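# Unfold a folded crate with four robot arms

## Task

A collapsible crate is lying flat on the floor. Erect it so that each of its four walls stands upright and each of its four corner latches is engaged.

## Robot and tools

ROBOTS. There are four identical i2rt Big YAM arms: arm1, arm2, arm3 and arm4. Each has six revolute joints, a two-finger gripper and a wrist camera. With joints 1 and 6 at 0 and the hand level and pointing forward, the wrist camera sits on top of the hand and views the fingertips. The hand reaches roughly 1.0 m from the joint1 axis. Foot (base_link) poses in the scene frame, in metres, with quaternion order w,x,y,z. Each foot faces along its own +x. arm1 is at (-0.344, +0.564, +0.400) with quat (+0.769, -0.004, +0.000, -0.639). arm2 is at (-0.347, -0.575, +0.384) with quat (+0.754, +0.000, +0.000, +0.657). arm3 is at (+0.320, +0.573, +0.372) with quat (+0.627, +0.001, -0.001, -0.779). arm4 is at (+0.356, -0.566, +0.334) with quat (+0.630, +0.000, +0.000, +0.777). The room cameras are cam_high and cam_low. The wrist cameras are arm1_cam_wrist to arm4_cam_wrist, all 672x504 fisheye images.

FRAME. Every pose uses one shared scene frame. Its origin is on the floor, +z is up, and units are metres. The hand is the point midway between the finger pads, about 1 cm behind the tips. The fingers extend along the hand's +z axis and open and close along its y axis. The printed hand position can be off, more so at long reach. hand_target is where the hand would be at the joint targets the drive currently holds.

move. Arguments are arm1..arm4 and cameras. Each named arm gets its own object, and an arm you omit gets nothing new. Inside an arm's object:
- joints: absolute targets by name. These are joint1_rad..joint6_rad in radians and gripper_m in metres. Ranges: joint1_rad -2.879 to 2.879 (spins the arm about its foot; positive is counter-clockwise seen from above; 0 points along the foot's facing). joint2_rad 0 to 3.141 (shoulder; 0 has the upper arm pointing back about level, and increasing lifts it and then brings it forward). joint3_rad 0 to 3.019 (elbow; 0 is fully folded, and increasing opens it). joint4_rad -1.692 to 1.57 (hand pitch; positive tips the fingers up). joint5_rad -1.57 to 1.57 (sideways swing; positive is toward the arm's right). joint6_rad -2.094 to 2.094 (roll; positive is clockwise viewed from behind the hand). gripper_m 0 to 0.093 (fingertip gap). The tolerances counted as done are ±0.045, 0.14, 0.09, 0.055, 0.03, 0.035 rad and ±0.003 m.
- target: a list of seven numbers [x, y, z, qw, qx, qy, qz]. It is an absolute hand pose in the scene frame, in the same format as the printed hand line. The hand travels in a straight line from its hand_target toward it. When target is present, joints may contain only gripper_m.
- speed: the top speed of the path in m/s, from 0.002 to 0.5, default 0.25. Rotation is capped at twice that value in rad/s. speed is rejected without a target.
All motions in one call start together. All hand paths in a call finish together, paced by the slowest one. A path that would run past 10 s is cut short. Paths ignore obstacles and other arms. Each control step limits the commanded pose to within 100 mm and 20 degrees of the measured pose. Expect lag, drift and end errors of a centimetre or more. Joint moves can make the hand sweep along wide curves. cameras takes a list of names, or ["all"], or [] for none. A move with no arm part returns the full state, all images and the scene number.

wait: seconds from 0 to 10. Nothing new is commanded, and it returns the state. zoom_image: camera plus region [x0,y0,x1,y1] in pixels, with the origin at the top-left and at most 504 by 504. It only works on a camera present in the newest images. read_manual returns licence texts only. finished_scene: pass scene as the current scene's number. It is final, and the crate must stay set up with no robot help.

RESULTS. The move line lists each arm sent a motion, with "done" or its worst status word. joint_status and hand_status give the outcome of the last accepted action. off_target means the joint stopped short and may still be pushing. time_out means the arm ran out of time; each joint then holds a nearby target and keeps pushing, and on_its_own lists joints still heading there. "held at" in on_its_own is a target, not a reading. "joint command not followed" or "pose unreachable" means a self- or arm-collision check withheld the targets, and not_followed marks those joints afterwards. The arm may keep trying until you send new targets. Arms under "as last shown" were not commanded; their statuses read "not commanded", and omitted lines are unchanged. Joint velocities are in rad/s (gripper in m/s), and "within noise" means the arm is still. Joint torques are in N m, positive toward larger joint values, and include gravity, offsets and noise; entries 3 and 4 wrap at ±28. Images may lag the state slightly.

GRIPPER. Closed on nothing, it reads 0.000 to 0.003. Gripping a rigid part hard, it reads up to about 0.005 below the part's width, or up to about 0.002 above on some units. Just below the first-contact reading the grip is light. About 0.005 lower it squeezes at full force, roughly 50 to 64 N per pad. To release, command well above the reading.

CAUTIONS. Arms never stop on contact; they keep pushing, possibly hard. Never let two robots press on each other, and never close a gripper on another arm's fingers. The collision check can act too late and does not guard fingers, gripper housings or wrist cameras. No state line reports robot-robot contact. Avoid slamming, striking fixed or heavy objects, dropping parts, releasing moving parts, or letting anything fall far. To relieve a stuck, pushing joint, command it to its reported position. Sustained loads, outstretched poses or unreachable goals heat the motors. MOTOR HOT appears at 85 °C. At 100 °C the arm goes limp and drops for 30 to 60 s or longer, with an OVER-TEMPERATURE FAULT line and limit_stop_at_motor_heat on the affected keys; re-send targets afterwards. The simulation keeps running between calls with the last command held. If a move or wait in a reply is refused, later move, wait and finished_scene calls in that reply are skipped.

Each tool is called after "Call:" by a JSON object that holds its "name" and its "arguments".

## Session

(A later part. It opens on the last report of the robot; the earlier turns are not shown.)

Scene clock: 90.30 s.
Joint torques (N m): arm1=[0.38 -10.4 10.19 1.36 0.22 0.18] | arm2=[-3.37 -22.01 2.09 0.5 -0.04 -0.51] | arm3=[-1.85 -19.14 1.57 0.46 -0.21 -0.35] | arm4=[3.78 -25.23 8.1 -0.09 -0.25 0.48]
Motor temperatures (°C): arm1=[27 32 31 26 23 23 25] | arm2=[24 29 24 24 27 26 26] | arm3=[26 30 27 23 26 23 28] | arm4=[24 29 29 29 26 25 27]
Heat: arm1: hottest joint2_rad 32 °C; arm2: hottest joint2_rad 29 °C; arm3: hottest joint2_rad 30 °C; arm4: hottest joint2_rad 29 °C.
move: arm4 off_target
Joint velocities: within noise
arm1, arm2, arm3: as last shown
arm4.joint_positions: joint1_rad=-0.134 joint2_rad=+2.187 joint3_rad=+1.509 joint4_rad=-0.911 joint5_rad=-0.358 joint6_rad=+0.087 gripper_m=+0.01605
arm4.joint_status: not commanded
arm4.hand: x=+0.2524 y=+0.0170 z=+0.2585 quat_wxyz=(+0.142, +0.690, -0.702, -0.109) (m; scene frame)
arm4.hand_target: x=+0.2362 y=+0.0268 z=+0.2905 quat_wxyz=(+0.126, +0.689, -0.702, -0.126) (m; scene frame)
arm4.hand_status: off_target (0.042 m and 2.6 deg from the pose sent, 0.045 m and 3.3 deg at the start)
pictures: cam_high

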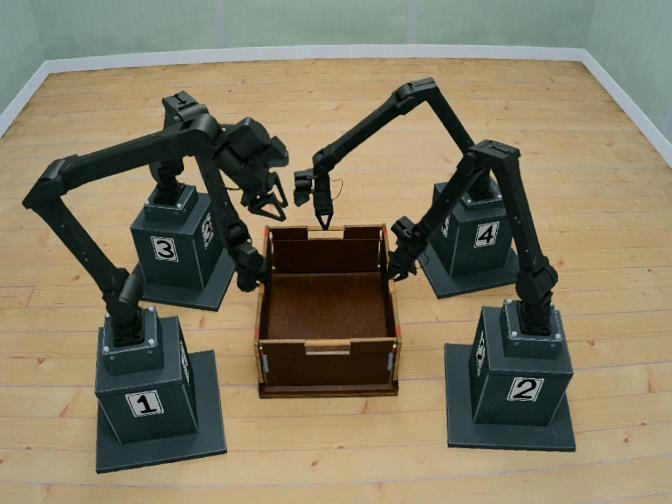

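Latched. Release and retreat.

Call:
{"name": "move", "arguments": {"arm4": {"target":[0.254,0.026,0.285,0.13,0.689,-0.701,-0.128],"speed":0.12}, "arm2": {"target":[-0.010,-0.202,0.245,0.003,-0.01,0.967,0.255],"speed":0.1}, "arm3": {"target":[-0.022,0.207,0.248,0.237,0.971,0.012,-0.003],"speed":0.1}}}

Call:
{"name": "move", "arguments": {"arm4": {"joints":{"gripper_m":0.05}}, "arm2": {"joints":{"gripper_m":0.05}}, "arm3": {"joints":{"gripper_m":0.05}}, "cameras": ["arm2_cam_wrist","arm3_cam_wrist","arm4_cam_wrist","cam_high"]}}

Scene clock: 92.70 s.
Joint torques (N m): arm1=[-0.09 -10.7 10.21 1.35 0.22 0.2] | arm2=[-1.26 -20.42 2.65 1.05 0.08 -0.26] | arm3=[-0.91 -17.73 2.04 0.61 -0.08 -0.18] | arm4=[1.49 -24.53 7.82 -0.23 -0.36 0.08]
Motor temperatures (°C): arm1=[27 32 32 26 23 23 25] | arm2=[24 29 24 24 27 26 26] | arm3=[26 30 27 23 26 23 28] | arm4=[24 29 29 29 26 25 27]
Heat: arm1: hottest joint2_rad 32 °C; arm2: hottest joint2_rad 29 °C; arm3: hottest joint2_rad 30 °C; arm4: hottest joint2_rad 29 °C.
move: arm2 off_target; arm3 off_target; arm4 off_target
Joint velocities: within noise
arm1: as last shown
arm2.joint_positions: joint1_rad=-0.714 joint2_rad=+2.107 joint3_rad=+0.927 joint4_rad=-0.073 joint5_rad=-0.394 joint6_rad=+0.772 gripper_m=+0.01642
arm2.joint_status: not commanded
arm2.hand: x=-0.0201 y=-0.1999 z=+0.2299 quat_wxyz=(+0.017, +0.006, -0.969, -0.247) (m; scene frame)
arm2.hand_target: x=-0.0110 y=-0.2017 z=+0.2444 quat_wxyz=(-0.001, +0.010, -0.967, -0.255) (m; scene frame)
arm2.hand_status: off_target (0.018 m and 2.4 deg from the pose sent, 0.019 m and 2.8 deg at the start)
arm3.joint_positions: joint1_rad=-0.653 joint2_rad=+2.067 joint3_rad=+0.944 joint4_rad=-0.153 joint5_rad=-0.359 joint6_rad=+0.748 gripper_m=+0.01457
arm3.joint_status: not commanded
arm3.hand: x=-0.0190 y=+0.2068 z=+0.2307 quat_wxyz=(-0.228, -0.974, -0.003, -0.010) (m; scene frame)
arm3.hand_target: x=-0.0210 y=+0.2081 z=+0.2466 quat_wxyz=(-0.235, -0.972, -0.011, +0.000) (m; scene frame)
arm3.hand_status: off_target (0.018 m and 2.1 deg from the pose sent, 0.018 m and 2.1 deg at the start)
arm4.joint_positions: joint1_rad=-0.138 joint2_rad=+2.187 joint3_rad=+1.507 joint4_rad=-0.910 joint5_rad=-0.365 joint6_rad=+0.087 gripper_m=+0.01606
arm4.joint_status: not commanded
arm4.hand: x=+0.2532 y=+0.0169 z=+0.2584 quat_wxyz=(+0.144, +0.688, -0.702, -0.111) (m; scene frame)
arm4.hand_target: x=+0.2543 y=+0.0261 z=+0.2845 quat_wxyz=(+0.130, +0.689, -0.701, -0.128) (m; scene frame)
arm4.hand_status: off_target (0.028 m and 2.5 deg from the pose sent, 0.028 m and 2.6 deg at the start)
pictures: none

Scene clock: 93.50 s.
Joint torques (N m): arm1=[-0.15 -10.52 10.21 1.37 0.22 0.16] | arm2=[-0.79 -19.78 3.6 1.02 -0.07 -0.19] | arm3=[-1.38 -15.21 2.95 0.79 -0.07 -0.07] | arm4=[1.44 -19.6 8.34 -0.06 -0.37 0.08]
Motor temperatures (°C): arm1=[27 31 32 26 23 23 25] | arm2=[24 29 24 24 27 26 26] | arm3=[26 30 27 23 26 23 28] | arm4=[24 30 29 29 26 25 27]
Heat: arm1: hottest joint3_rad 32 °C; arm2: hottest joint2_rad 29 °C; arm3: hottest joint2_rad 30 °C; arm4: hottest joint2_rad 30 °C.
move: arm2 done; arm3 done; arm4 done
Joint velocities: within noise
arm1: as last shown
arm2.joint_positions: joint1_rad=-0.727 joint2_rad=+2.102 joint3_rad=+0.913 joint4_rad=-0.073 joint5_rad=-0.381 joint6_rad=+0.766 gripper_m=+0.04988
arm2.joint_status: all done
arm2.hand: x=-0.0186 y=-0.2101 z=+0.2283 quat_wxyz=(+0.013, +0.001, -0.971, -0.240) (m; scene frame)
arm2.hand_target: x=-0.0064 y=-0.2056 z=+0.2438 quat_wxyz=(-0.005, +0.005, -0.968, -0.252) (m; scene frame)
arm2.hand_status: not commanded
arm3.joint_positions: joint1_rad=-0.661 joint2_rad=+2.035 joint3_rad=+0.937 joint4_rad=-0.153 joint5_rad=-0.359 joint6_rad=+0.740 gripper_m=+0.04989
arm3.joint_status: all done
arm3.hand: x=-0.0250 y=+0.2068 z=+0.2442 quat_wxyz=(-0.236, -0.972, -0.006, +0.001) (m; scene frame)
arm3.hand_target: x=-0.0242 y=+0.2101 z=+0.2472 quat_wxyz=(-0.235, -0.972, -0.008, +0.001) (m; scene frame)
arm3.hand_status: not commanded
arm4.joint_positions: joint1_rad=-0.134 joint2_rad=+2.130 joint3_rad=+1.507 joint4_rad=-0.917 joint5_rad=-0.365 joint6_rad=+0.096 gripper_m=+0.04993
arm4.joint_status: all done
arm4.hand: x=+0.2508 y=+0.0256 z=+0.2909 quat_wxyz=(+0.129, +0.689, -0.701, -0.129) (m; scene frame)
arm4.hand_target: x=+0.2525 y=+0.0245 z=+0.2852 quat_wxyz=(+0.133, +0.687, -0.704, -0.125) (m; scene frame)
arm4.hand_status: not commanded
pictures: arm2_cam_wrist, arm3_cam_wrist, arm4_cam_wrist, cam_high

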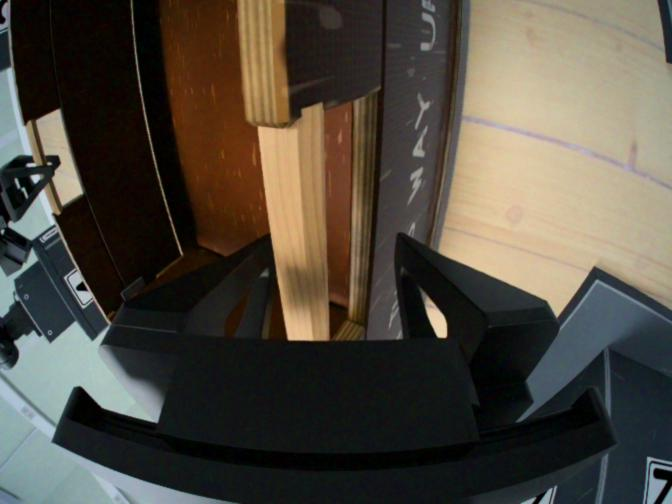

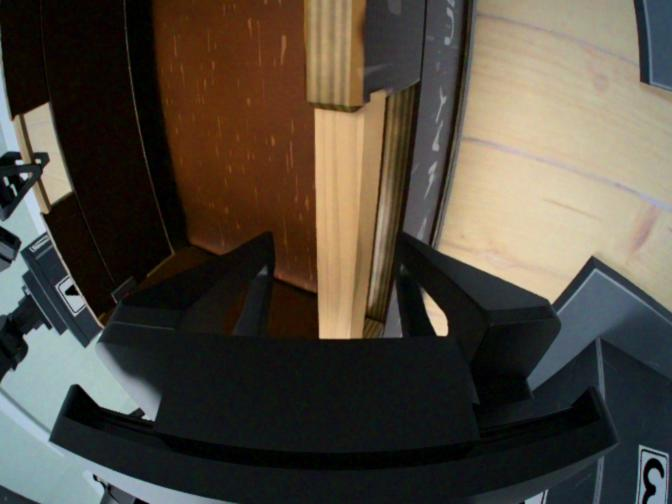

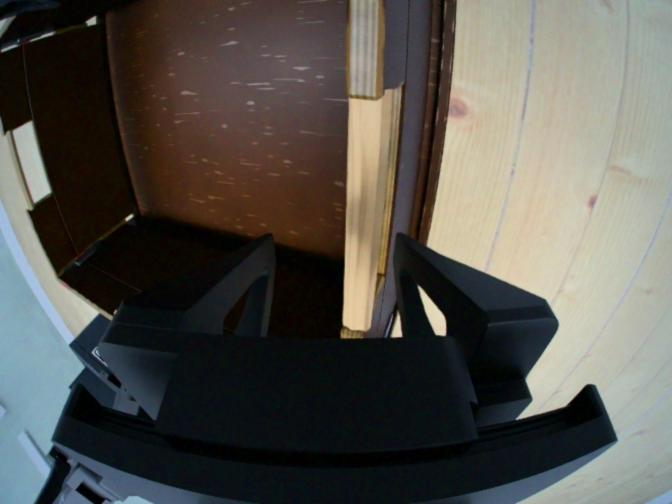

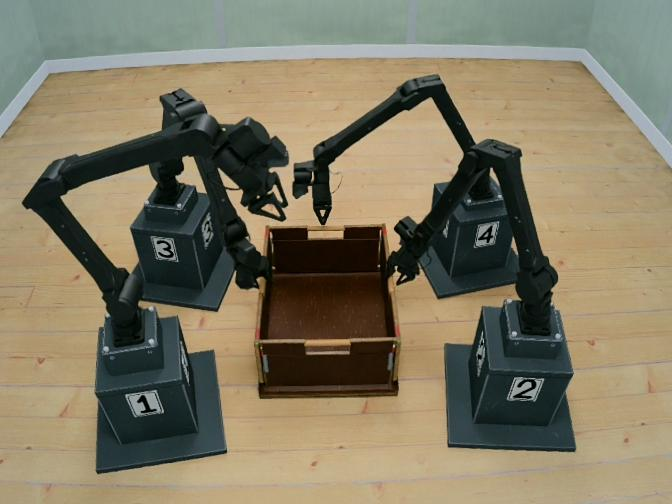

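Call:
{"name": "move", "arguments": {"arm2": {"target":[-0.0064,-0.232,0.335,0.003,-0.01,0.967,0.255],"speed":0.12,"joints":{"gripper_m":0.065}}, "arm3": {"target":[-0.0242,0.258,0.335,0.235,0.972,0.012,-0.003],"speed":0.12}, "arm4": {"target":[0.288,0.026,0.385,0.13,0.689,-0.701,-0.128],"speed":0.12}, "cameras": ["cam_high","cam_low"]}}

Call:
{"name": "zoom_image", "arguments": {"camera": "cam_high", "region": [240, 210, 420, 410]}}

Call:
{"name": "zoom_image", "arguments": {"camera": "cam_low", "region": [215, 180, 475, 375]}}

Scene clock: 97.30 s.
Joint torques (N m): arm1=[0.09 -10.46 10.03 1.31 0.21 0.18] | arm2=[-0.73 -17.61 4.88 0.42 -0.35 -0.21] | arm3=[-1.55 -13.57 3.86 0.58 -0.19 -0.08] | arm4=[1.44 -19.31 12.37 -0.54 -0.41 -0.2]
Motor temperatures (°C): arm1=[27 31 32 26 23 23 25] | arm2=[24 29 24 24 27 26 26] | arm3=[26 29 27 23 26 23 28] | arm4=[24 30 30 29 26 25 27]
Heat: arm1: hottest joint3_rad 32 °C; arm2: hottest joint2_rad 29 °C; arm3: hottest joint2_rad 29 °C; arm4: hottest joint2_rad 30 °C.
move: arm2 off_target; arm3 done; arm4 off_target
Joint velocities: within noise
arm1: as last shown
arm2.joint_positions: joint1_rad=-0.778 joint2_rad=+1.843 joint3_rad=+0.867 joint4_rad=-0.286 joint5_rad=-0.401 joint6_rad=+0.706 gripper_m=+0.06486
arm2.joint_status: all done
arm2.hand: x=-0.0120 y=-0.2319 z=+0.3221 quat_wxyz=(+0.006, +0.007, -0.969, -0.248) (m; scene frame)
arm2.hand_target: x=-0.0062 y=-0.2314 z=+0.3344 quat_wxyz=(-0.002, +0.010, -0.967, -0.255) (m; scene frame)
arm2.hand_status: off_target (0.014 m and 1.4 deg from the pose sent, 0.110 m and 2.8 deg at the start)
arm3.joint_positions: joint1_rad=-0.742 joint2_rad=+1.774 joint3_rad=+0.872 joint4_rad=-0.372 joint5_rad=-0.382 joint6_rad=+0.644 gripper_m=+0.04990
arm3.joint_status: not commanded
arm3.hand: x=-0.0273 y=+0.2502 z=+0.3333 quat_wxyz=(-0.237, -0.971, -0.013, +0.006) (m; scene frame)
arm3.hand_target: x=-0.0248 y=+0.2579 z=+0.3345 quat_wxyz=(-0.235, -0.972, -0.011, +0.002) (m; scene frame)
arm3.hand_status: done (0.009 m and 0.4 deg from the pose sent, 0.104 m and 0.8 deg at the start)
arm4.joint_positions: joint1_rad=-0.194 joint2_rad=+2.007 joint3_rad=+1.541 joint4_rad=-1.132 joint5_rad=-0.365 joint6_rad=+0.045 gripper_m=+0.04995
arm4.joint_status: not commanded
arm4.hand: x=+0.2866 y=+0.0111 z=+0.3714 quat_wxyz=(+0.141, +0.682, -0.708, -0.115) (m; scene frame)
arm4.hand_target: x=+0.2884 y=+0.0262 z=+0.3850 quat_wxyz=(+0.130, +0.689, -0.701, -0.128) (m; scene frame)
arm4.hand_status: off_target (0.020 m and 2.3 deg from the pose sent, 0.101 m and 0.2 deg at the start)
pictures: cam_high, cam_low

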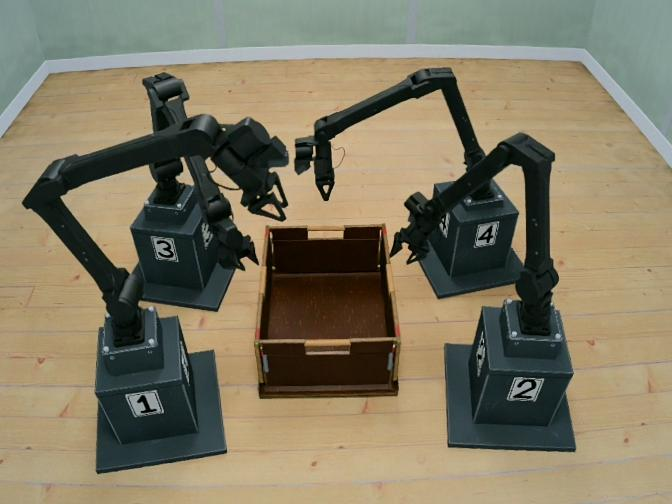

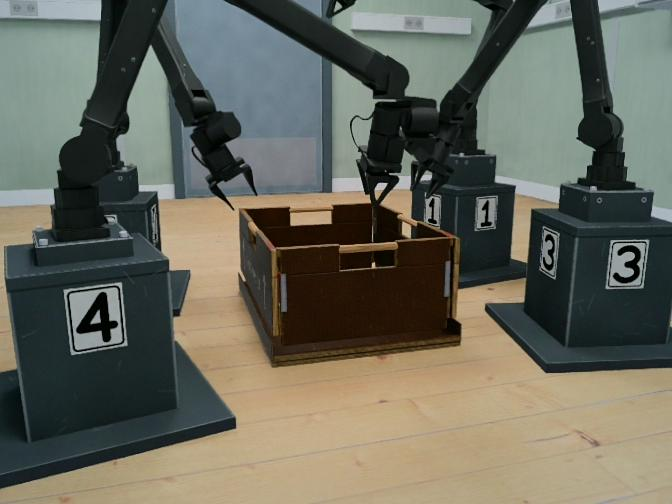

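Scaled by 2.520 from the camera's 672x504 image, which has a finer 960x720 frame.

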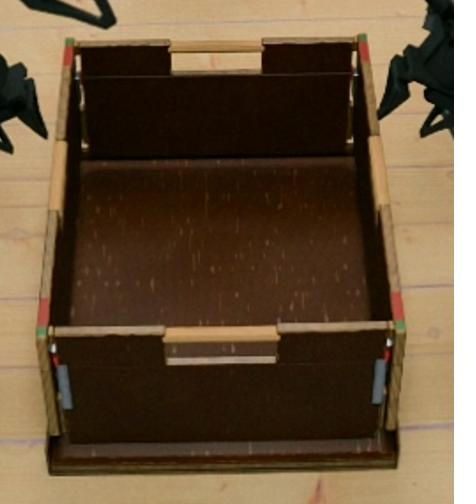

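Scaled by 1.938 from the camera's 672x504 image, which has a finer 960x720 frame.

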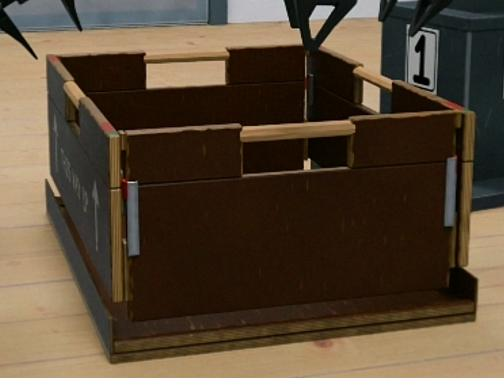

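Call:
{"name": "finished_scene", "arguments": {"scene": 2}}

The scene is finished: the task was done.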